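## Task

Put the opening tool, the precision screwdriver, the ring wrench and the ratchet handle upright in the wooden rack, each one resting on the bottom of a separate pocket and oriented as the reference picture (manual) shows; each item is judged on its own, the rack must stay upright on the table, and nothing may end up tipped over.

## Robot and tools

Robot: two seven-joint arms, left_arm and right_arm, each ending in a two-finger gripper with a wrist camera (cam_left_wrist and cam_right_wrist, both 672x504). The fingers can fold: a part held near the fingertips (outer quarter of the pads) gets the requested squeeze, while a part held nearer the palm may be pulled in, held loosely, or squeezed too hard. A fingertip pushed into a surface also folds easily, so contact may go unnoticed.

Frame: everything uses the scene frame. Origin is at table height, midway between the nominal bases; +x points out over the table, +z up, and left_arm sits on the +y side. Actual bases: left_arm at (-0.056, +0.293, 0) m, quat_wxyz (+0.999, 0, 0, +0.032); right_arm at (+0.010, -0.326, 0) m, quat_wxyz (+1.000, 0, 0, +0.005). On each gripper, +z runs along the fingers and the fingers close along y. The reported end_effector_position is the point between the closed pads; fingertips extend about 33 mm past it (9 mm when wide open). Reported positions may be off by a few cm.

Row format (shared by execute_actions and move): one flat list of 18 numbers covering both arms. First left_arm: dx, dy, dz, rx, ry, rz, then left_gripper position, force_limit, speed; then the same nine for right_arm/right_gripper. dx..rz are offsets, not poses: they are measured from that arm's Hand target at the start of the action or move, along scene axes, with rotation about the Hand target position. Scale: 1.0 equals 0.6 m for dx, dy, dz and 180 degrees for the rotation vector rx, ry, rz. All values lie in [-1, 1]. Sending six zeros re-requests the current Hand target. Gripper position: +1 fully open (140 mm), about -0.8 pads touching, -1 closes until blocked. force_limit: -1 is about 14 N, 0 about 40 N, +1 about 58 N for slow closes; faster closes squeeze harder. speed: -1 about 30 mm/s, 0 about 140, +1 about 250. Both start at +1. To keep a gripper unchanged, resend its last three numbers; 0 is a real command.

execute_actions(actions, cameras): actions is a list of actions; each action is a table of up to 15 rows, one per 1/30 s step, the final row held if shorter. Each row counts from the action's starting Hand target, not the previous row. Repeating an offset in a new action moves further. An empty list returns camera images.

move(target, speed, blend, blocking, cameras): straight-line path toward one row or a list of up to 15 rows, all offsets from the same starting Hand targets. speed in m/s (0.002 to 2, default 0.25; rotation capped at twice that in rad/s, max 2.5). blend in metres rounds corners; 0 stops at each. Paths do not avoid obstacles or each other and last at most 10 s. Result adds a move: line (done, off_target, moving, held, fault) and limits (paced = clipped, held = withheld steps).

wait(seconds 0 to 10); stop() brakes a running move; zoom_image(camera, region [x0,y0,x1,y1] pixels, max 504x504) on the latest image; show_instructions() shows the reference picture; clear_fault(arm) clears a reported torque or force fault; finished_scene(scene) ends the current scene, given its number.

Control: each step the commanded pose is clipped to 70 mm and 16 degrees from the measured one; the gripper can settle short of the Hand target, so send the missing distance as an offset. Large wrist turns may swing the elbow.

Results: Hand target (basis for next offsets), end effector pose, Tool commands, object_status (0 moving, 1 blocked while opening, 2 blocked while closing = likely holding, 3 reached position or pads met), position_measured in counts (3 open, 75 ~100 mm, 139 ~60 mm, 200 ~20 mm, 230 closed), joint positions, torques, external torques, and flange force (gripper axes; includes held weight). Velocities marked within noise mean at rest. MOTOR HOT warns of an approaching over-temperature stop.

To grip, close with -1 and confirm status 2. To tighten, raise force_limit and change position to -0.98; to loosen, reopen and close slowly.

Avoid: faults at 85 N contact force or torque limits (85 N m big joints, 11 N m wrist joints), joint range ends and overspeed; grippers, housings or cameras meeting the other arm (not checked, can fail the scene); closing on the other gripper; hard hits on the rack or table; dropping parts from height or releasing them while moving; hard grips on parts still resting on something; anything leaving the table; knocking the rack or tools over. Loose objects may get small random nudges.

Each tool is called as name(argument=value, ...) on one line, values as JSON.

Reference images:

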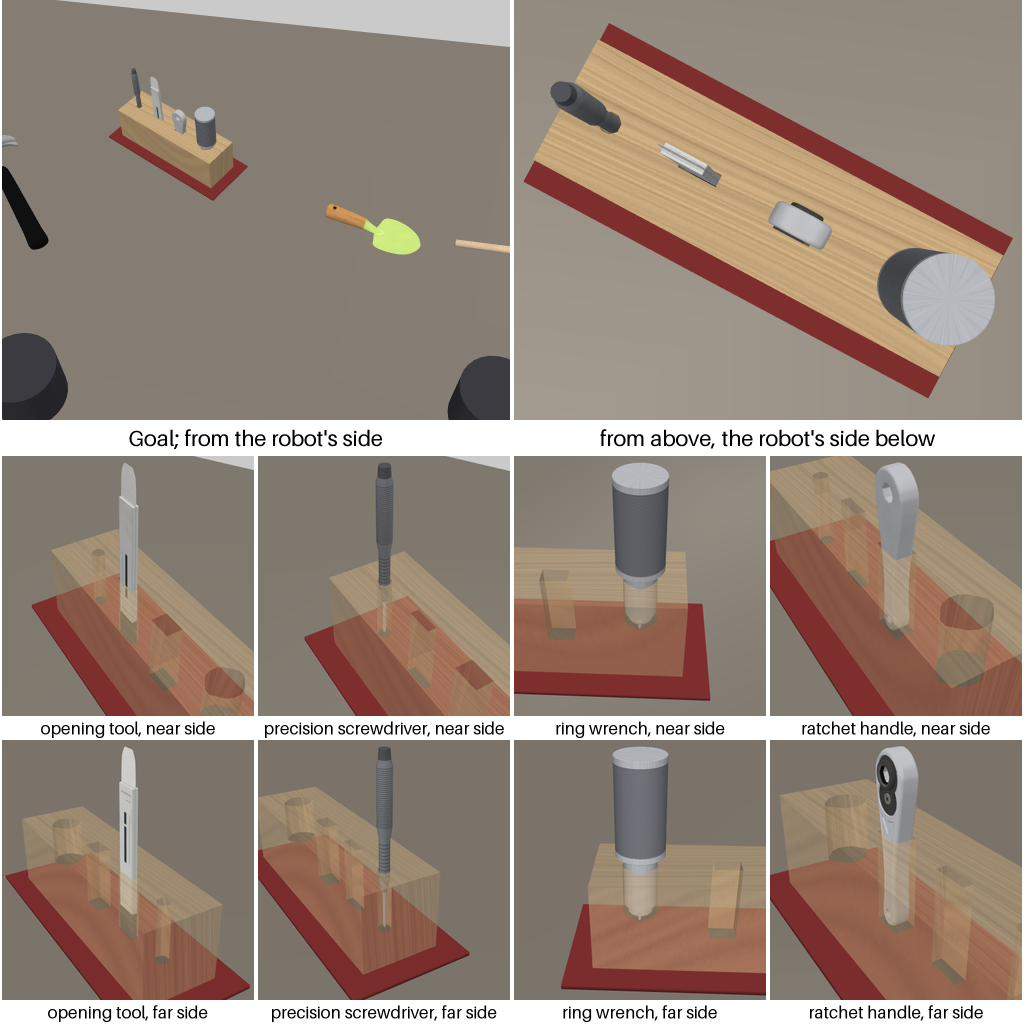

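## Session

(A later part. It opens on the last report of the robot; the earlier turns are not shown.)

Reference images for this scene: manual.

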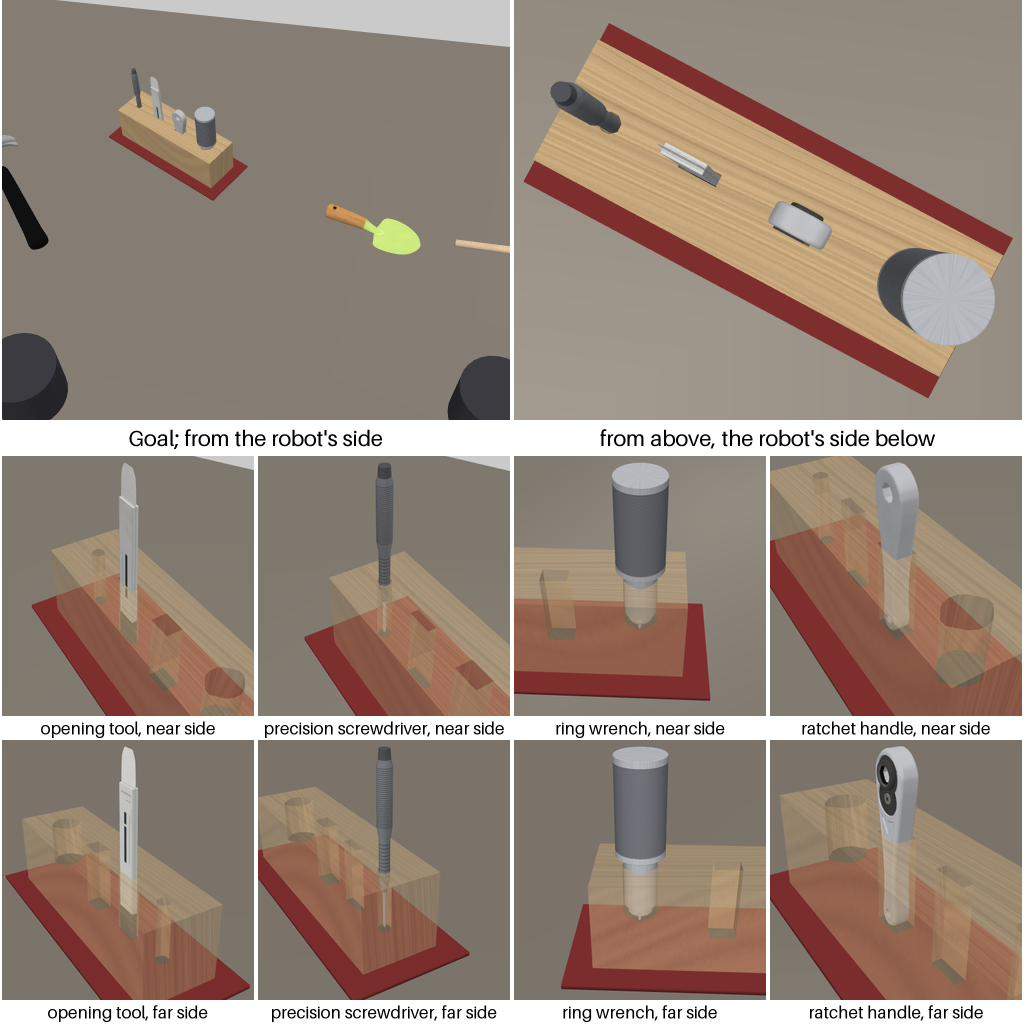

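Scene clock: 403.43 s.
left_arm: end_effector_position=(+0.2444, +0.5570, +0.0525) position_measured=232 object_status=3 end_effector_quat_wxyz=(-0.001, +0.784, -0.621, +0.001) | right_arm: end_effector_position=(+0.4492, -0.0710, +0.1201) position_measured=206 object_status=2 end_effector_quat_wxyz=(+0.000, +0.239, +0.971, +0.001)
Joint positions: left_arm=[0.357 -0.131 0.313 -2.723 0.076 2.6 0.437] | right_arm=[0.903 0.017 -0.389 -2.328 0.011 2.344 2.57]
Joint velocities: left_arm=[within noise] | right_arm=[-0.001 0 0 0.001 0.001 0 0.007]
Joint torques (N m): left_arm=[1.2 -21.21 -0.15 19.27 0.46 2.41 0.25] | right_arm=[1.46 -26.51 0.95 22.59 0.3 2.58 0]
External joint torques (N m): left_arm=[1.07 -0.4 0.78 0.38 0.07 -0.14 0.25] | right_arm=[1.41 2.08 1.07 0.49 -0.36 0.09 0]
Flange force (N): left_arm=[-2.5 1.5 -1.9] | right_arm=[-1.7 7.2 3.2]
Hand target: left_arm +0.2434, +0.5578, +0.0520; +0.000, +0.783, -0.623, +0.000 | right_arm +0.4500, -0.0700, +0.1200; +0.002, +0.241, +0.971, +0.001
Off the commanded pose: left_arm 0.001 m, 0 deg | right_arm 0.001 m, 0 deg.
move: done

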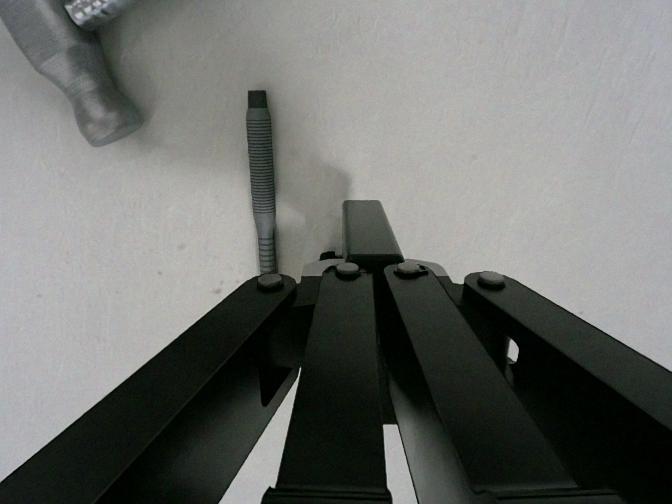

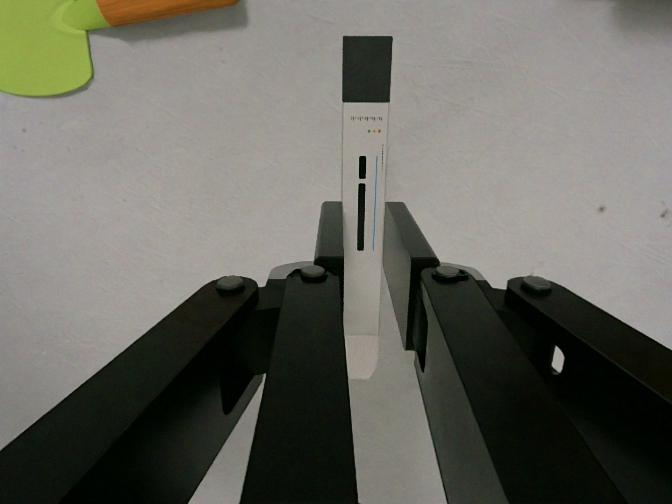

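move(target=[[0,0,0.02,0,0,0,-1,-0.5,-0.5,0,0,-0.12,0,0,0,-1,-0.2,-1],[0,0,0.1,0,0,0,-1,-0.5,-0.5,0,0,-0.14,0,0,0,-1,-0.2,-1]], speed=[0.1,0.05], blend=[0.005,0], cameras=["cam_right_wrist"])

Scene clock: 411.73 s.
left_arm: end_effector_position=(+0.2440, +0.5573, +0.1113) position_measured=232 object_status=3 end_effector_quat_wxyz=(+0.000, +0.782, -0.624, +0.002) | right_arm: end_effector_position=(+0.4505, -0.0695, +0.0398) position_measured=206 object_status=2 end_effector_quat_wxyz=(+0.002, +0.244, +0.970, +0.002)
Joint positions: left_arm=[0.382 -0.286 0.288 -2.681 0.115 2.404 0.415] | right_arm=[0.881 0.189 -0.356 -2.369 0.117 2.547 2.506]
Joint velocities: left_arm=[0 0.001 -0.001 0 0.001 -0.004 -0.002] | right_arm=[within noise]
Joint torques (N m): left_arm=[1.66 -19.61 -2.32 21.46 0.98 2.41 -0.23] | right_arm=[0.57 -25.91 0.03 18.71 1.04 3.1 -0.26]
External joint torques (N m): left_arm=[1.58 -1.43 -0.23 -0.1 0.48 -0.16 -0.23] | right_arm=[0.32 6.23 1.61 -0.98 0.53 0.59 -0.26]
Flange force (N): left_arm=[2.0 6.5 -4.4] | right_arm=[-6.1 10.9 18.4]
Hand target: left_arm +0.2434, +0.5578, +0.1120; +0.000, +0.783, -0.623, +0.000 | right_arm +0.4500, -0.0700, +0.0360; +0.002, +0.241, +0.971, +0.001
Off the commanded pose: left_arm 0.001 m, 0 deg | right_arm 0.004 m, 0 deg.
move: off_target (right_arm)
Images, in order (width x height): cam_right_wrist 672x504.

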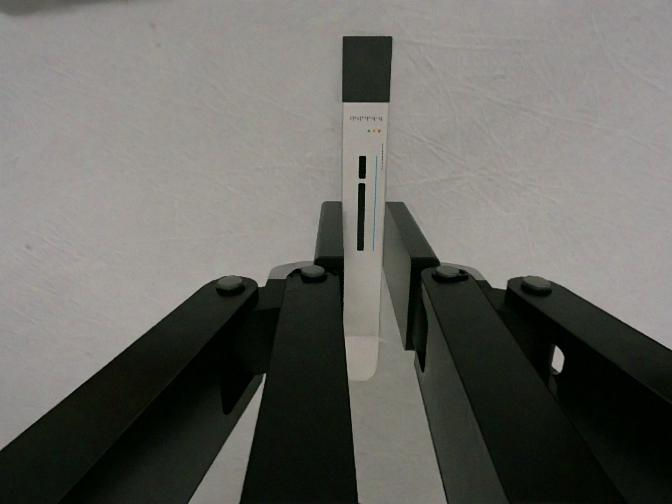

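move(target=[[0.0767,-0.0183,-0.02,0.0758,0.0175,0,-0.5,1,0,0,0,0.005,0,0,0,-1,-0.2,-1],[0.0767,-0.0183,-0.1167,0.0758,0.0175,0,-0.5,1,0,0,0,0.005,0,0,0,-0.33,-0.2,-1]], speed=0.08, cameras=["all"])

Scene clock: 427.30 s.
left_arm: end_effector_position=(+0.2894, +0.5465, +0.0426) position_measured=192 object_status=3 end_effector_quat_wxyz=(-0.076, +0.776, -0.619, -0.095) | right_arm: end_effector_position=(+0.4505, -0.0695, +0.0398) position_measured=171 object_status=0 end_effector_quat_wxyz=(+0.002, +0.244, +0.970, +0.002)
Joint positions: left_arm=[0.518 -0.045 -0.028 -2.689 0.52 2.668 -0.133] | right_arm=[0.881 0.189 -0.356 -2.369 0.117 2.547 2.506]
Joint torques (N m): left_arm=[1.09 -25.15 0.37 18.19 0.6 2.65 -0.21] | right_arm=[0.94 -30.05 -1.01 19.04 0.34 2.34 -0.1]
External joint torques (N m): left_arm=[0.99 -0.42 0.24 -0.3 0.57 0.21 -0.2] | right_arm=[0.81 2.04 0.68 -0.57 -0.17 -0.15 -0.1]
Flange force (N): left_arm=[-0.3 3.0 2.2] | right_arm=[-0.5 3.2 4.5]
Hand target: left_arm +0.2894, +0.5468, +0.0420; -0.076, +0.777, -0.618, -0.095 | right_arm +0.4500, -0.0700, +0.0390; +0.002, +0.241, +0.971, +0.001
Off the commanded pose: left_arm 0.001 m, 0 deg | right_arm 0.001 m, 0 deg.
move: done

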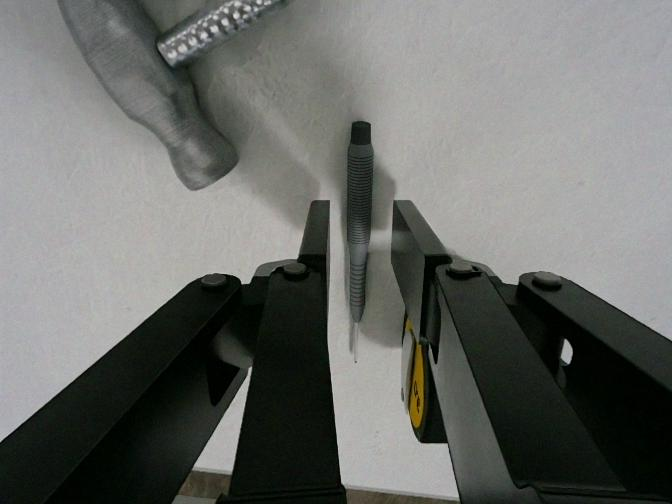

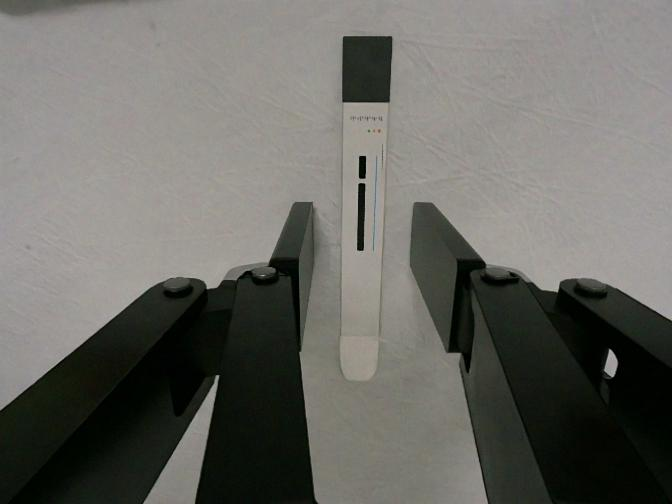

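move(target=[[0,0,-0.0097,0,0,0,-0.5,1,0,0,0,0.15,0,0,0,-0.33,-0.2,-1],[0,0,-0.0097,0,0,0,-1,-0.2,-1,-0.15,-0.4,0.4,0,0,0,-0.33,-0.2,-1]], speed=0.12, cameras=["cam_left_wrist"])

wait(seconds=1.0)

Scene clock: 435.67 s.
left_arm: end_effector_position=(+0.2896, +0.5456, +0.0365) position_measured=217 object_status=0 end_effector_quat_wxyz=(-0.075, +0.776, -0.619, -0.095) | right_arm: end_effector_position=(+0.3607, -0.3091, +0.2789) position_measured=171 object_status=3 end_effector_quat_wxyz=(+0.002, +0.244, +0.970, +0.002)
Joint positions: left_arm=[0.52 -0.028 -0.028 -2.688 0.539 2.683 -0.15] | right_arm=[0.618 -0.753 -0.47 -2.524 -0.324 1.82 2.418]
Joint torques (N m): left_arm=[1.46 -25.49 0.69 18.27 0.57 2.63 -0.2] | right_arm=[1.05 -4.81 8.17 24.07 0.63 2.12 -0.22]
External joint torques (N m): left_arm=[1.33 -0.41 0.54 0.04 0.56 0.2 -0.19] | right_arm=[0.97 -0.05 0.48 0.68 -0.26 -0.35 -0.22]
Flange force (N): left_arm=[-1.2 2.3 2.7] | right_arm=[-0.8 1.3 -2.9]
Hand target: left_arm +0.2894, +0.5468, +0.0361; -0.076, +0.777, -0.618, -0.095 | right_arm +0.3600, -0.3100, +0.2790; +0.002, +0.241, +0.971, +0.001
Off the commanded pose: left_arm 0.001 m, 0 deg | right_arm 0.001 m, 0 deg.
move: done
Images, in order (width x height): cam_left_wrist 672x504.

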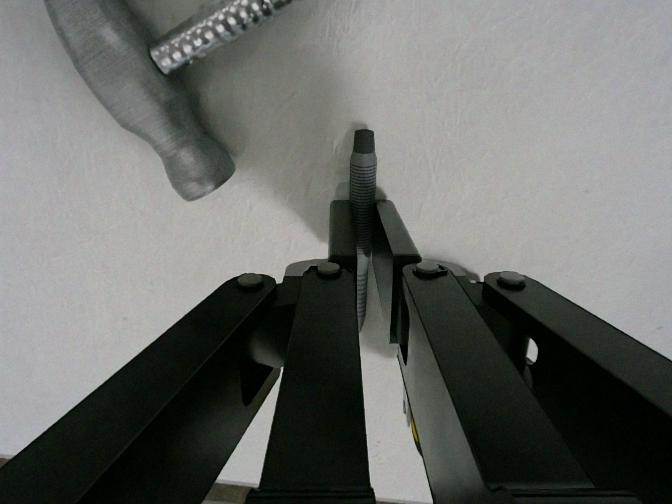

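Scene clock: 436.67 s.
left_arm: end_effector_position=(+0.2896, +0.5456, +0.0365) position_measured=217 object_status=2 end_effector_quat_wxyz=(-0.075, +0.776, -0.619, -0.095) | right_arm: end_effector_position=(+0.3607, -0.3091, +0.2789) position_measured=171 object_status=3 end_effector_quat_wxyz=(+0.002, +0.244, +0.970, +0.002)
Joint positions: left_arm=[0.52 -0.028 -0.028 -2.688 0.539 2.683 -0.15] | right_arm=[0.618 -0.753 -0.47 -2.524 -0.324 1.82 2.417]
Joint torques (N m): left_arm=[1.48 -25.49 0.69 18.31 0.57 2.61 -0.18] | right_arm=[1.01 -4.78 8.19 24.09 0.59 2.12 -0.2]
External joint torques (N m): left_arm=[1.29 -0.44 0.48 0.12 0.57 0.19 -0.17] | right_arm=[1.01 0.02 0.57 0.62 -0.29 -0.36 -0.2]
Flange force (N): left_arm=[-1.2 2.1 2.5] | right_arm=[-0.7 1.5 -2.8]
Hand target: left_arm +0.2894, +0.5468, +0.0361; -0.076, +0.777, -0.618, -0.095 | right_arm +0.3600, -0.3100, +0.2790; +0.002, +0.241, +0.971, +0.001
Tool commands: left_gripper/position=-1.0 left_gripper/force_limit=-0.2 left_gripper/speed=-1.0 right_gripper/position=-0.33 right_gripper/force_limit=-0.2 right_gripper/speed=-1.0
Off the commanded pose: left_arm 0.001 m, 0 deg | right_arm 0.001 m, 0 deg.
wait: 1.00 s; at rest by 0.17 s

move(target=[[0,0,0.2733,0,0,0,-1,-0.2,-1,0.03,0.1,0.1,0.0326,-0.0087,0.1666,1,1,0],[0.051,-0.1113,0.3733,-0.156,-0.0599,0.0868,-1,-0.2,-1,0.07,0.25,0.1,0.0607,-0.0343,0.3266,1,1,0],[0.1343,-0.278,0.4067,-0.2937,-0.1662,0.166,-1,-0.2,-1,0.11,0.38,0.09,0.0828,-0.0828,0.4952,1,1,0],[0.22,-0.4618,0.34,-0.4066,-0.3121,0.2126,-1,-0.2,-1,0.1483,0.4833,0.075,0.0881,-0.1466,0.6426,1,1,0]], blend=[0.01,0.02,0.02,0], speed=0.15, cameras=["all"])

Scene clock: 481.53 s.
left_arm: end_effector_position=(+0.4216, +0.2697, +0.2408) position_measured=217 object_status=2 end_effector_quat_wxyz=(+0.150, +0.765, -0.190, +0.597) | right_arm: end_effector_position=(+0.4486, -0.0192, +0.3249) position_measured=3 object_status=3 end_effector_quat_wxyz=(-0.158, +0.687, -0.690, -0.160)
Joint positions: left_arm=[-0.153 -0.558 0.45 -2.994 -2.02 2.391 1.101] | right_arm=[1.978 -1.138 -1.132 -2.164 -0.771 1.896 1.114]
Joint velocities: left_arm=[0.001 0 0.002 -0.001 0 0 0.007] | right_arm=[within noise]
Joint torques (N m): left_arm=[1.3 -7.35 -3.67 18.45 -0.89 -1.84 0.28] | right_arm=[1.15 16.24 26.49 14.15 0.93 2.94 -0.18]
External joint torques (N m): left_arm=[1.31 -0.14 0.07 -0.65 -0.56 -0.18 0.25] | right_arm=[1 -0.76 1.17 0.69 -0.15 -0.29 -0.17]
Flange force (N): left_arm=[-2.2 2.3 -1.4] | right_arm=[-2.0 -1.6 -2.8]
Hand target: left_arm +0.4214, +0.2697, +0.2401; +0.149, +0.765, -0.191, +0.597 | right_arm +0.4490, -0.0201, +0.3240; -0.158, +0.690, -0.689, -0.159
Off the commanded pose: left_arm 0.001 m, 0 deg | right_arm 0.001 m, 0 deg.
move: done

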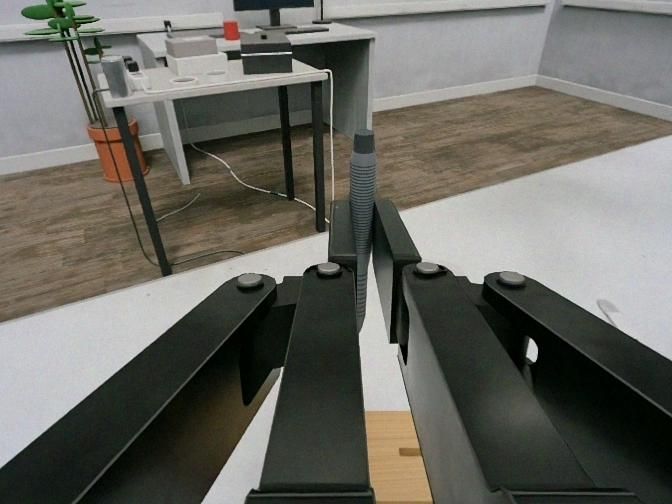

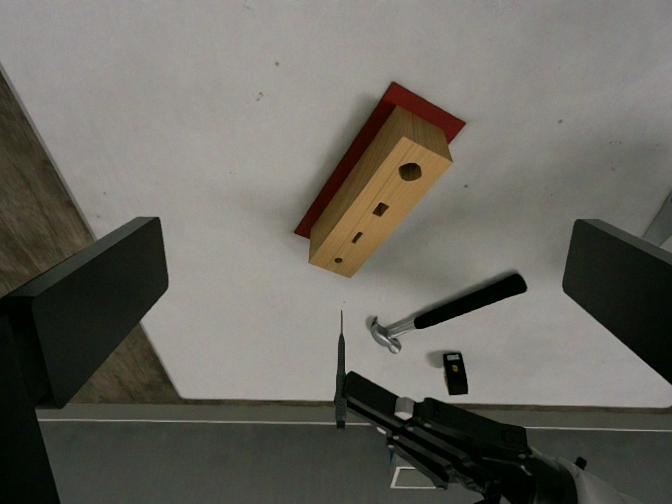

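zoom_image(camera="cam_right_wrist", region=[280, 70, 480, 330])

Scaled by 1.938 from the camera's 672x504 image, which has a finer 960x720 frame.

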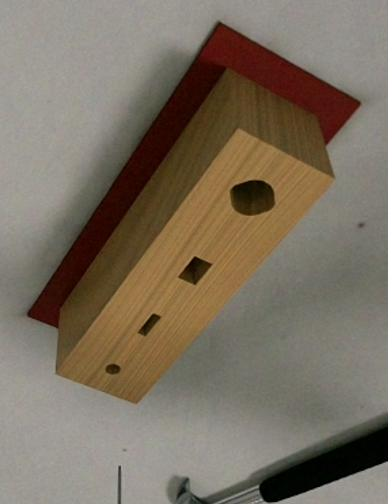

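zoom_image(camera="cam_right_wrist", region=[270, 230, 430, 440])

Scaled by 2.400 from the camera's 672x504 image, which has a finer 960x720 frame.

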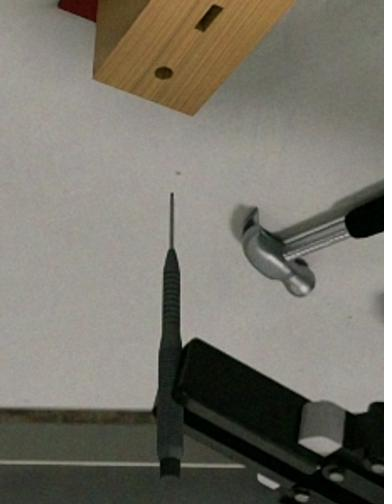

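move(target=[[0.005,0.0067,-0.0833,0,0,0,-1,-0.2,-1,0,0,0,0,0,0,1,1,0]], speed=0.08, cameras=["cam_right_wrist"])

zoom_image(camera="cam_right_wrist", region=[300, 220, 390, 310])

Scene clock: 507.80 s.
left_arm: end_effector_position=(+0.4234, +0.2722, +0.1896) position_measured=217 object_status=2 end_effector_quat_wxyz=(+0.151, +0.766, -0.191, +0.596) | right_arm: end_effector_position=(+0.4486, -0.0192, +0.3249) position_measured=3 object_status=3 end_effector_quat_wxyz=(-0.158, +0.688, -0.690, -0.160)
Joint positions: left_arm=[-0.163 -0.321 0.518 -2.975 -2.08 2.2 1.255] | right_arm=[1.978 -1.138 -1.132 -2.164 -0.771 1.896 1.114]
Joint velocities: left_arm=[0.001 -0.001 0 0 -0.001 0 0.006] | right_arm=[within noise]
Joint torques (N m): left_arm=[1.18 -11.59 -2.19 15.94 -1.01 -2.01 0.12] | right_arm=[1 16.24 26.47 14.15 1.02 2.98 -0.25]
External joint torques (N m): left_arm=[1.13 -0.21 0.24 0.23 -0.56 -0.21 0.09] | right_arm=[1 -0.72 1.16 0.56 -0.04 -0.26 -0.24]
Flange force (N): left_arm=[-0.8 0.1 -0.4] | right_arm=[-1.8 -1.4 -2.7]
Hand target: left_arm +0.4244, +0.2737, +0.1902; +0.149, +0.765, -0.191, +0.597 | right_arm +0.4490, -0.0201, +0.3240; -0.158, +0.690, -0.689, -0.159
Off the commanded pose: left_arm 0.002 m, 0 deg | right_arm 0.001 m, 0 deg.
move: done
Images, in order (width x height): cam_right_wrist 672x504.

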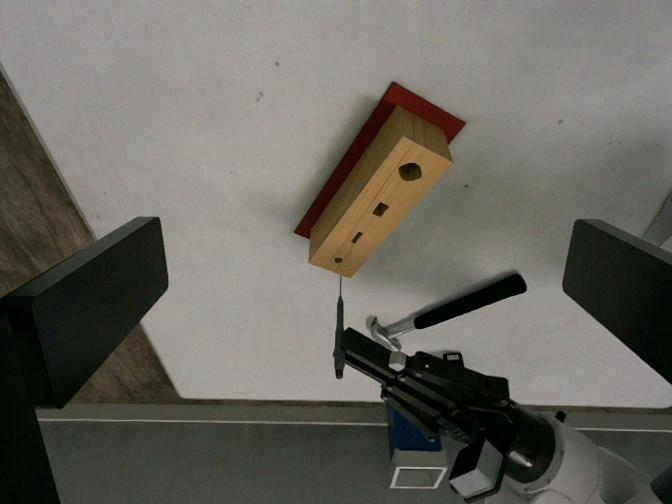

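Scaled by 5.600 from the camera's 672x504 image, which has a finer 960x720 frame.

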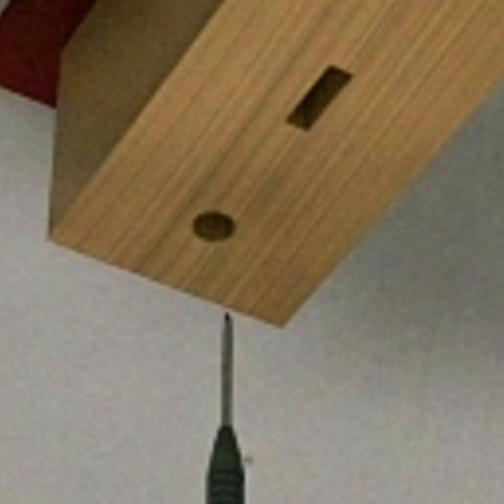

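move(target=[[0.0045,0,-0.03,0,0,0,-1,-0.2,-1,0,0,0,0,0,0,1,1,0]], speed=0.04, cameras=["cam_right_wrist"])

zoom_image(camera="cam_right_wrist", region=[300, 220, 390, 310])

Scene clock: 514.57 s.
left_arm: end_effector_position=(+0.4261, +0.2729, +0.1716) position_measured=217 object_status=2 end_effector_quat_wxyz=(+0.151, +0.766, -0.190, +0.596) | right_arm: end_effector_position=(+0.4486, -0.0192, +0.3249) position_measured=3 object_status=3 end_effector_quat_wxyz=(-0.158, +0.688, -0.690, -0.160)
Joint positions: left_arm=[-0.168 -0.223 0.529 -2.96 -2.109 2.123 1.299] | right_arm=[1.978 -1.138 -1.132 -2.164 -0.771 1.896 1.114]
Joint velocities: left_arm=[0 -0.001 0 -0.001 0 -0.002 0.006] | right_arm=[within noise]
Joint torques (N m): left_arm=[1.03 -13.47 -1.47 14.59 -1.01 -2.02 0.33] | right_arm=[1.08 16.17 26.5 14.14 1.01 2.98 -0.26]
External joint torques (N m): left_arm=[0.95 -0.22 0.24 0.16 -0.56 -0.2 0.3] | right_arm=[0.81 -0.96 1.13 0.78 -0.07 -0.23 -0.25]
Flange force (N): left_arm=[-1.1 0.6 -0.1] | right_arm=[-1.4 -1.6 -3.0]
Hand target: left_arm +0.4271, +0.2737, +0.1722; +0.149, +0.765, -0.191, +0.597 | right_arm +0.4490, -0.0201, +0.3240; -0.158, +0.690, -0.689, -0.159
Off the commanded pose: left_arm 0.001 m, 0 deg | right_arm 0.001 m, 0 deg.
move: done
Images, in order (width x height): cam_right_wrist 672x504.

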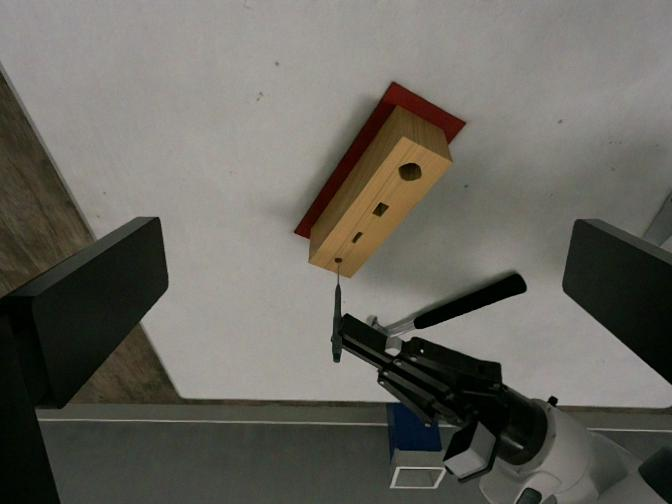

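Scaled by 5.600 from the camera's 672x504 image, which has a finer 960x720 frame.

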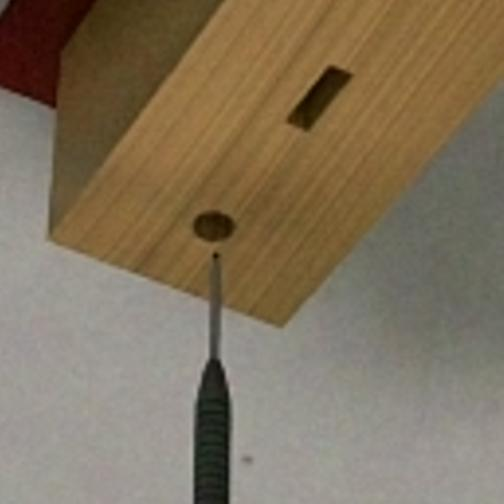

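move(target=[[0.0005,0,-0.0125,0,0,0,-1,-0.2,-1,0,0,0,0,0,0,1,1,0]], speed=0.03, cameras=["cam_right_wrist"])

zoom_image(camera="cam_right_wrist", region=[315, 235, 375, 295])

Scene clock: 520.17 s.
left_arm: end_effector_position=(+0.4263, +0.2726, +0.1640) position_measured=217 object_status=2 end_effector_quat_wxyz=(+0.151, +0.766, -0.190, +0.595) | right_arm: end_effector_position=(+0.4486, -0.0192, +0.3249) position_measured=3 object_status=3 end_effector_quat_wxyz=(-0.158, +0.688, -0.690, -0.160)
Joint positions: left_arm=[-0.168 -0.184 0.53 -2.955 -2.119 2.092 1.316] | right_arm=[1.978 -1.138 -1.132 -2.164 -0.771 1.896 1.114]
Joint velocities: left_arm=[0 0.001 0.003 0 0 -0.004 0.005] | right_arm=[within noise]
Joint torques (N m): left_arm=[1.04 -14.28 -1.21 14.05 -1.02 -2.02 0.37] | right_arm=[1.03 16.23 26.55 14.12 1.02 2.97 -0.2]
External joint torques (N m): left_arm=[0.95 -0.3 0.19 0.12 -0.57 -0.18 0.34] | right_arm=[0.83 -0.79 1.16 0.66 -0.06 -0.27 -0.18]
Flange force (N): left_arm=[-0.7 0.9 -0.3] | right_arm=[-1.5 -1.2 -2.9]
Hand target: left_arm +0.4274, +0.2737, +0.1647; +0.149, +0.765, -0.191, +0.597 | right_arm +0.4490, -0.0201, +0.3240; -0.158, +0.690, -0.689, -0.159
Off the commanded pose: left_arm 0.002 m, 0 deg | right_arm 0.001 m, 0 deg.
move: done
Images, in order (width x height): cam_right_wrist 672x504.

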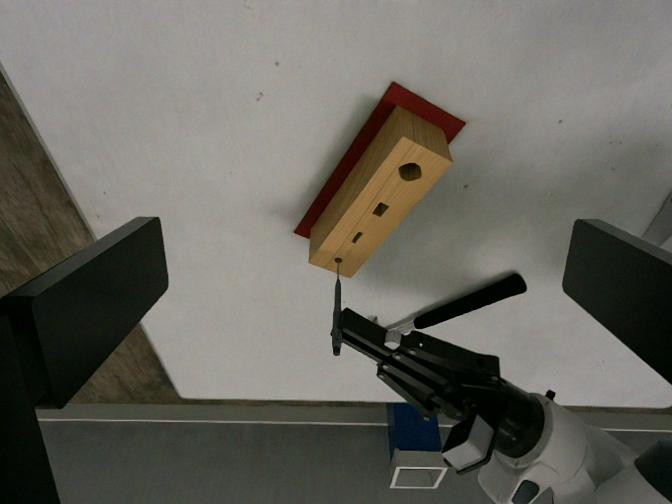

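Scaled by 8.400 from the camera's 672x504 image, which has a finer 960x720 frame.

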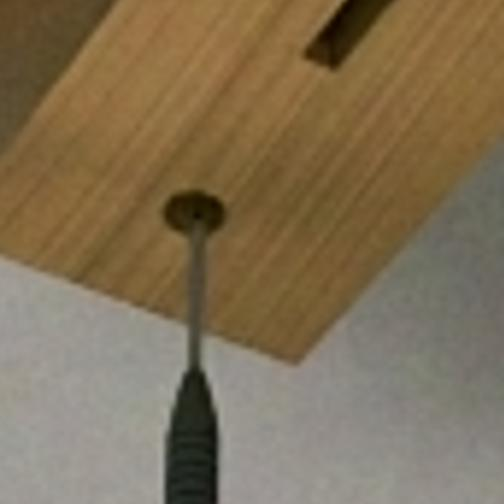

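move(target=[[0.0005,0,-0.0133,0,0,0,-1,-0.2,-1,0,0,0,0,0,0,1,1,0]], speed=0.03, cameras=["cam_right_wrist"])

zoom_image(camera="cam_right_wrist", region=[315, 235, 375, 295])

Scene clock: 525.00 s.
left_arm: end_effector_position=(+0.4266, +0.2724, +0.1561) position_measured=217 object_status=2 end_effector_quat_wxyz=(+0.151, +0.766, -0.190, +0.595) | right_arm: end_effector_position=(+0.4486, -0.0192, +0.3249) position_measured=3 object_status=3 end_effector_quat_wxyz=(-0.158, +0.688, -0.690, -0.160)
Joint positions: left_arm=[-0.168 -0.142 0.532 -2.949 -2.129 2.058 1.333] | right_arm=[1.978 -1.138 -1.132 -2.164 -0.771 1.896 1.114]
Joint velocities: left_arm=[0 0.001 0 0 -0.001 -0.005 0.004] | right_arm=[within noise]
Joint torques (N m): left_arm=[1.02 -15.04 -0.8 13.46 -1.01 -2.02 0.41] | right_arm=[1.04 16.23 26.53 14.09 1.03 2.98 -0.22]
External joint torques (N m): left_arm=[0.96 -0.26 0.3 0.12 -0.57 -0.16 0.38] | right_arm=[0.88 -0.85 1.16 0.65 -0.05 -0.24 -0.21]
Flange force (N): left_arm=[-0.9 0.8 -0.4] | right_arm=[-1.5 -1.3 -2.8]
Hand target: left_arm +0.4277, +0.2737, +0.1567; +0.149, +0.765, -0.191, +0.597 | right_arm +0.4490, -0.0201, +0.3240; -0.158, +0.690, -0.689, -0.159
Off the commanded pose: left_arm 0.002 m, 0 deg | right_arm 0.001 m, 0 deg.
move: done
Images, in order (width x height): cam_right_wrist 672x504.

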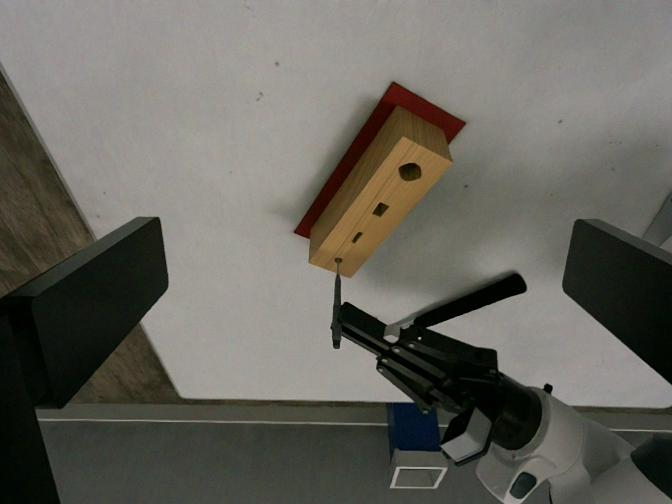

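Scaled by 8.400 from the camera's 672x504 image, which has a finer 960x720 frame.

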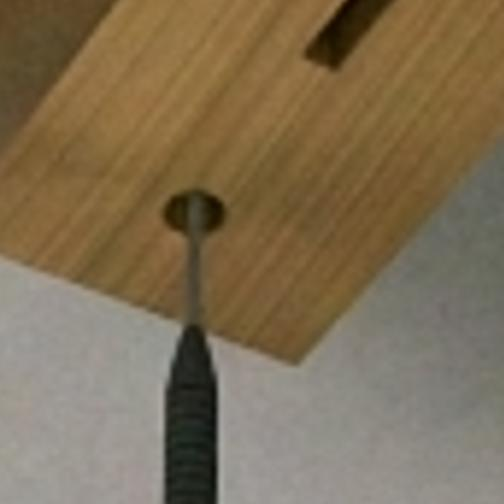

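move(target=[[0.0005,0,-0.0167,0,0,0,-1,-0.2,-1,0,0,0,0,0,0,1,1,0]], speed=0.03, cameras=["cam_right_wrist"])

zoom_image(camera="cam_right_wrist", region=[315, 235, 375, 295])

Scene clock: 530.73 s.
left_arm: end_effector_position=(+0.4269, +0.2724, +0.1461) position_measured=217 object_status=2 end_effector_quat_wxyz=(+0.151, +0.766, -0.190, +0.595) | right_arm: end_effector_position=(+0.4486, -0.0192, +0.3249) position_measured=3 object_status=3 end_effector_quat_wxyz=(-0.158, +0.688, -0.690, -0.160)
Joint positions: left_arm=[-0.168 -0.089 0.532 -2.941 -2.143 2.015 1.352] | right_arm=[1.978 -1.138 -1.132 -2.164 -0.771 1.896 1.114]
Joint velocities: left_arm=[-0.001 0.001 0.001 0 -0.001 -0.003 0.006] | right_arm=[within noise]
Joint torques (N m): left_arm=[1.08 -16.06 -0.39 12.69 -0.96 -2.14 0.27] | right_arm=[0.99 16.2 26.49 14.14 1.01 2.97 -0.22]
External joint torques (N m): left_arm=[1.03 -0.28 0.3 0.12 -0.55 -0.27 0.24] | right_arm=[0.81 -0.89 1.06 0.68 -0.07 -0.27 -0.2]
Flange force (N): left_arm=[-1.0 0.3 -0.6] | right_arm=[-1.4 -1.4 -2.8]
Hand target: left_arm +0.4280, +0.2737, +0.1467; +0.149, +0.765, -0.191, +0.597 | right_arm +0.4490, -0.0201, +0.3240; -0.158, +0.690, -0.689, -0.159
Off the commanded pose: left_arm 0.002 m, 0 deg | right_arm 0.001 m, 0 deg.
move: done
Images, in order (width x height): cam_right_wrist 672x504.

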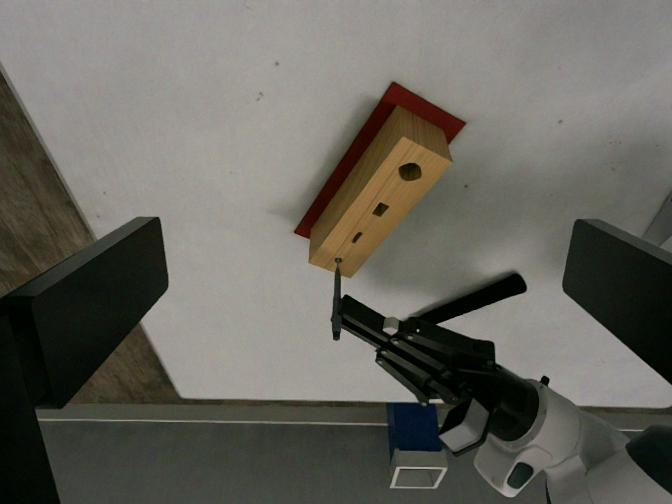

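Scaled by 8.400 from the camera's 672x504 image, which has a finer 960x720 frame.

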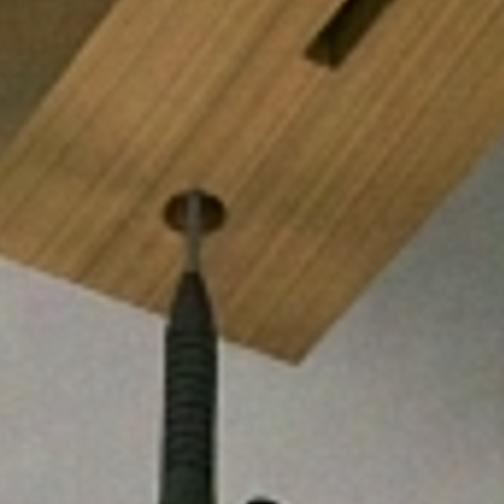

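move(target=[[0,0,-0.0133,0,0,0,-1,-0.2,-1,0,0,0,0,0,0,1,1,0]], speed=0.02, cameras=["cam_right_wrist"])

zoom_image(camera="cam_right_wrist", region=[315, 235, 375, 295])

Scene clock: 535.10 s.
left_arm: end_effector_position=(+0.4269, +0.2722, +0.1381) position_measured=217 object_status=2 end_effector_quat_wxyz=(+0.152, +0.766, -0.191, +0.595) | right_arm: end_effector_position=(+0.4486, -0.0192, +0.3249) position_measured=3 object_status=3 end_effector_quat_wxyz=(-0.158, +0.688, -0.690, -0.160)
Joint positions: left_arm=[-0.168 -0.047 0.532 -2.935 -2.153 1.981 1.367] | right_arm=[1.978 -1.138 -1.132 -2.164 -0.771 1.896 1.114]
Joint velocities: left_arm=[0.001 0 0.001 0.001 0 -0.004 0.003] | right_arm=[within noise]
Joint torques (N m): left_arm=[1.08 -16.79 0.02 12.1 -0.96 -1.93 0.26] | right_arm=[1 16.22 26.5 14.17 1.01 2.97 -0.21]
External joint torques (N m): left_arm=[0.97 -0.24 0.3 0.07 -0.57 -0.06 0.23] | right_arm=[0.88 -0.75 1.15 0.65 -0.06 -0.26 -0.2]
Flange force (N): left_arm=[-0.2 0.6 -0.6] | right_arm=[-1.7 -1.4 -2.8]
Hand target: left_arm +0.4280, +0.2737, +0.1387; +0.149, +0.765, -0.191, +0.597 | right_arm +0.4490, -0.0201, +0.3240; -0.158, +0.690, -0.689, -0.159
Off the commanded pose: left_arm 0.002 m, 0 deg | right_arm 0.001 m, 0 deg.
move: done
Images, in order (width x height): cam_right_wrist 672x504.

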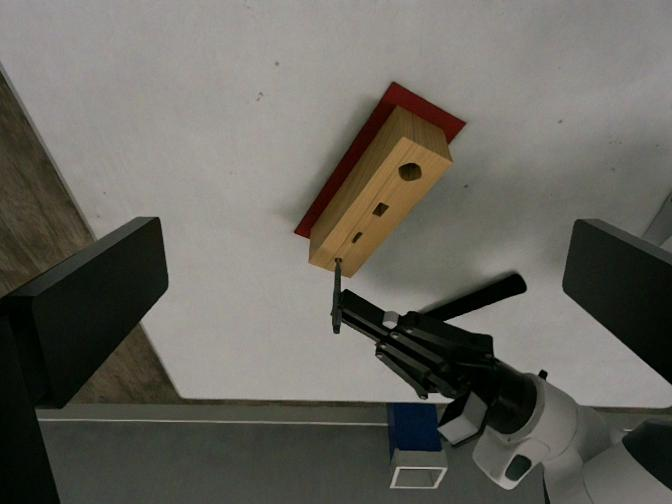

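Scaled by 8.400 from the camera's 672x504 image, which has a finer 960x720 frame.

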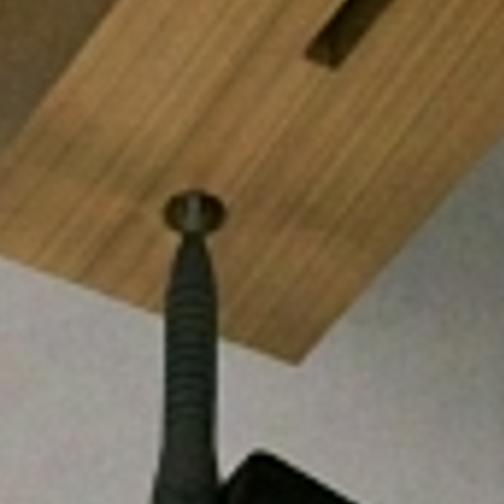

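move(target=[[0,0,-0.0075,0,0,0,-1,-0.2,-1,0,0,0,0,0,0,1,1,0]], speed=0.015)

zoom_image(camera="cam_right_wrist", region=[315, 235, 375, 295])

Scene clock: 537.97 s.
left_arm: end_effector_position=(+0.4269, +0.2722, +0.1337) position_measured=217 object_status=2 end_effector_quat_wxyz=(+0.151, +0.766, -0.191, +0.595) | right_arm: end_effector_position=(+0.4486, -0.0192, +0.3249) position_measured=3 object_status=3 end_effector_quat_wxyz=(-0.158, +0.688, -0.690, -0.160)
Joint positions: left_arm=[-0.168 -0.023 0.532 -2.932 -2.159 1.962 1.376] | right_arm=[1.978 -1.138 -1.132 -2.164 -0.771 1.896 1.114]
Joint velocities: left_arm=[0 0.001 0 0.002 -0.001 -0.003 0.004] | right_arm=[within noise]
Joint torques (N m): left_arm=[1.01 -17.25 0.13 11.71 -0.92 -2.04 0.25] | right_arm=[1.01 16.23 26.49 14.17 1.03 2.98 -0.22]
External joint torques (N m): left_arm=[0.95 -0.26 0.26 0.03 -0.54 -0.15 0.22] | right_arm=[0.78 -0.91 1.02 0.7 -0.05 -0.27 -0.21]
Flange force (N): left_arm=[-0.5 0.6 -0.7] | right_arm=[-1.3 -1.5 -2.8]
Hand target: left_arm +0.4280, +0.2737, +0.1342; +0.149, +0.765, -0.191, +0.597 | right_arm +0.4490, -0.0201, +0.3240; -0.158, +0.690, -0.689, -0.159
Off the commanded pose: left_arm 0.002 m, 0 deg | right_arm 0.001 m, 0 deg.
move: done

Scaled by 8.400 from the camera's 672x504 image, which has a finer 960x720 frame.
This view is cut from an older image: the scene may have changed since it was taken.

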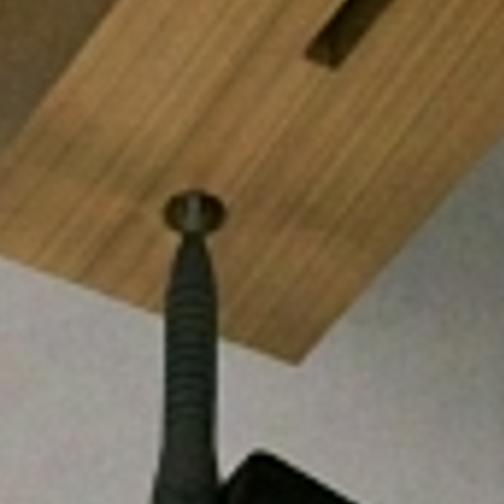

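move(target=[[0,0,-0.004,0,0,0,-1,-0.2,-1,0,0,0,0,0,0,1,1,0]], speed=0.015, cameras=["cam_right_wrist"])

zoom_image(camera="cam_right_wrist", region=[315, 235, 375, 295])

Scene clock: 540.50 s.
left_arm: end_effector_position=(+0.4268, +0.2723, +0.1312) position_measured=217 object_status=2 end_effector_quat_wxyz=(+0.151, +0.766, -0.191, +0.595) | right_arm: end_effector_position=(+0.4486, -0.0192, +0.3249) position_measured=3 object_status=3 end_effector_quat_wxyz=(-0.158, +0.688, -0.690, -0.160)
Joint positions: left_arm=[-0.168 -0.011 0.532 -2.93 -2.162 1.952 1.38] | right_arm=[1.978 -1.138 -1.132 -2.164 -0.771 1.896 1.114]
Joint velocities: left_arm=[-0.001 0.001 0.001 0.001 0 -0.005 0.004] | right_arm=[within noise]
Joint torques (N m): left_arm=[1.05 -17.58 0.22 11.57 -0.91 -2.03 0.36] | right_arm=[0.98 16.26 26.48 14.14 1.02 2.99 -0.21]
External joint torques (N m): left_arm=[0.99 -0.38 0.25 0.1 -0.55 -0.14 0.33] | right_arm=[0.96 -0.7 1.14 0.55 -0.05 -0.25 -0.19]
Flange force (N): left_arm=[-0.1 0.8 -0.9] | right_arm=[-1.8 -1.2 -2.6]
Hand target: left_arm +0.4280, +0.2737, +0.1318; +0.149, +0.765, -0.191, +0.597 | right_arm +0.4490, -0.0201, +0.3240; -0.158, +0.690, -0.689, -0.159
Off the commanded pose: left_arm 0.002 m, 0 deg | right_arm 0.001 m, 0 deg.
move: done
Images, in order (width x height): cam_right_wrist 672x504.

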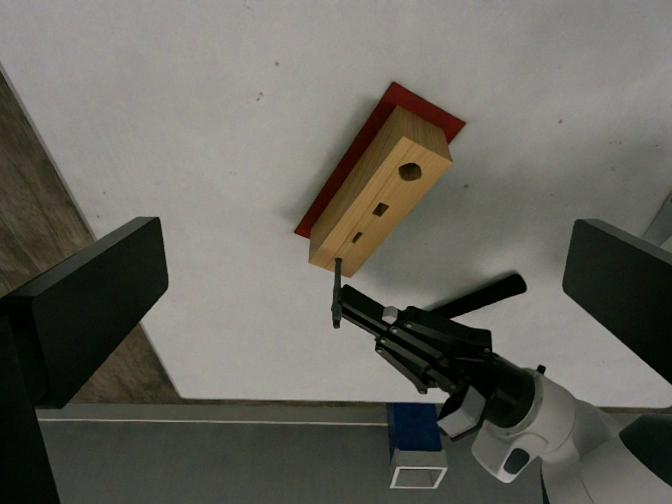

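Scaled by 8.400 from the camera's 672x504 image, which has a finer 960x720 frame.

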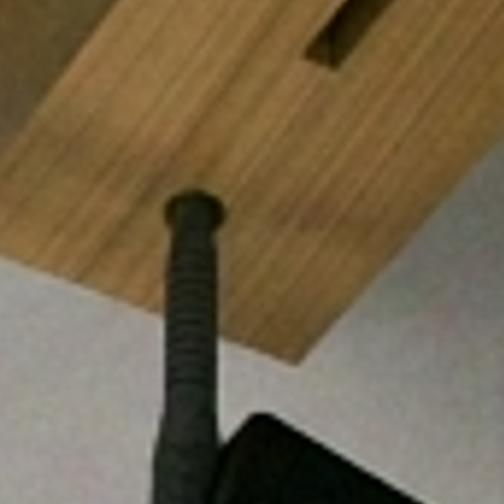

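move(target=[[0,0,-0.0033,0,0,0,-1,-0.2,-1,0,0,0,0,0,0,1,1,0]], speed=0.012)

move(target=[[0,0,-0.0033,0,0,0,-1,-0.2,-1,0,0,0,0,0,0,1,1,0]], speed=0.012, cameras=["cam_right_wrist"])

zoom_image(camera="cam_right_wrist", region=[315, 235, 375, 295])

Scene clock: 545.53 s.
left_arm: end_effector_position=(+0.4268, +0.2724, +0.1293) position_measured=217 object_status=2 end_effector_quat_wxyz=(+0.151, +0.766, -0.191, +0.595) | right_arm: end_effector_position=(+0.4486, -0.0192, +0.3249) position_measured=3 object_status=3 end_effector_quat_wxyz=(-0.158, +0.688, -0.690, -0.160)
Joint positions: left_arm=[-0.168 0 0.532 -2.928 -2.164 1.943 1.384] | right_arm=[1.978 -1.138 -1.132 -2.164 -0.771 1.896 1.114]
Joint velocities: left_arm=[-0.001 0.002 0 0 -0.001 -0.004 0.003] | right_arm=[within noise]
Joint torques (N m): left_arm=[1.1 -17.07 0.3 11.45 -0.95 -2.04 0.35] | right_arm=[0.98 16.31 26.52 14.11 1.02 2.99 -0.25]
External joint torques (N m): left_arm=[1.01 0.24 0.21 0.19 -0.59 -0.16 0.32] | right_arm=[0.86 -0.71 1.16 0.57 -0.05 -0.25 -0.23]
Flange force (N): left_arm=[-3.2 -0.4 1.1] | right_arm=[-1.5 -1.2 -2.8]
Hand target: left_arm +0.4280, +0.2737, +0.1298; +0.149, +0.765, -0.191, +0.597 | right_arm +0.4490, -0.0201, +0.3240; -0.158, +0.690, -0.689, -0.159
Off the commanded pose: left_arm 0.002 m, 0 deg | right_arm 0.001 m, 0 deg.
move: done

Scene clock: 546.27 s.
left_arm: end_effector_position=(+0.4268, +0.2726, +0.1272) position_measured=217 object_status=2 end_effector_quat_wxyz=(+0.151, +0.766, -0.190, +0.595) | right_arm: end_effector_position=(+0.4486, -0.0192, +0.3249) position_measured=3 object_status=3 end_effector_quat_wxyz=(-0.158, +0.688, -0.690, -0.160)
Joint positions: left_arm=[-0.168 0.01 0.532 -2.926 -2.167 1.935 1.387] | right_arm=[1.978 -1.138 -1.132 -2.164 -0.771 1.896 1.114]
Joint velocities: left_arm=[-0.001 0.002 -0.001 0 0 -0.004 0.003] | right_arm=[within noise]
Joint torques (N m): left_arm=[0.88 -17.96 0.22 11.25 -0.83 -2.16 0.34] | right_arm=[1.02 16.22 26.47 14.11 1.02 2.99 -0.22]
External joint torques (N m): left_arm=[0.8 -0.38 0.06 -0.01 -0.46 -0.25 0.31] | right_arm=[0.82 -0.85 1.11 0.62 -0.06 -0.24 -0.2]
Flange force (N): left_arm=[-0.3 1.1 -0.6] | right_arm=[-1.4 -1.2 -2.8]
Hand target: left_arm +0.4280, +0.2737, +0.1278; +0.149, +0.765, -0.191, +0.597 | right_arm +0.4490, -0.0201, +0.3240; -0.158, +0.690, -0.689, -0.159
Off the commanded pose: left_arm 0.002 m, 0 deg | right_arm 0.001 m, 0 deg.
move: done
Images, in order (width x height): cam_right_wrist 672x504.

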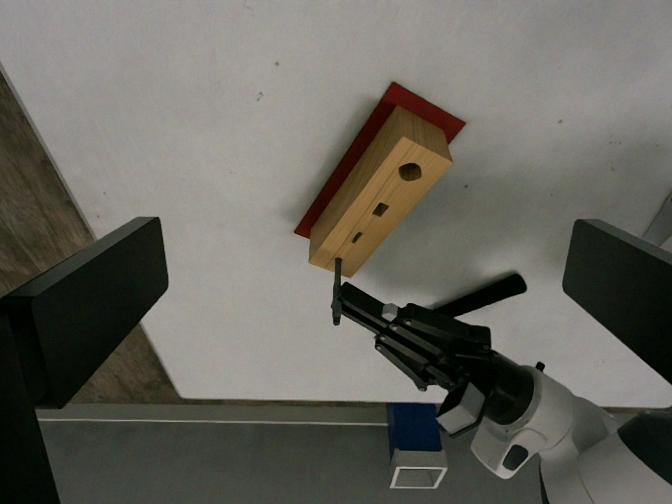

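Scaled by 8.400 from the camera's 672x504 image, which has a finer 960x720 frame.

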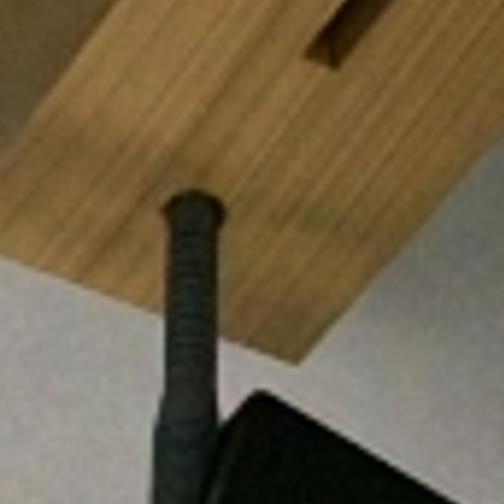

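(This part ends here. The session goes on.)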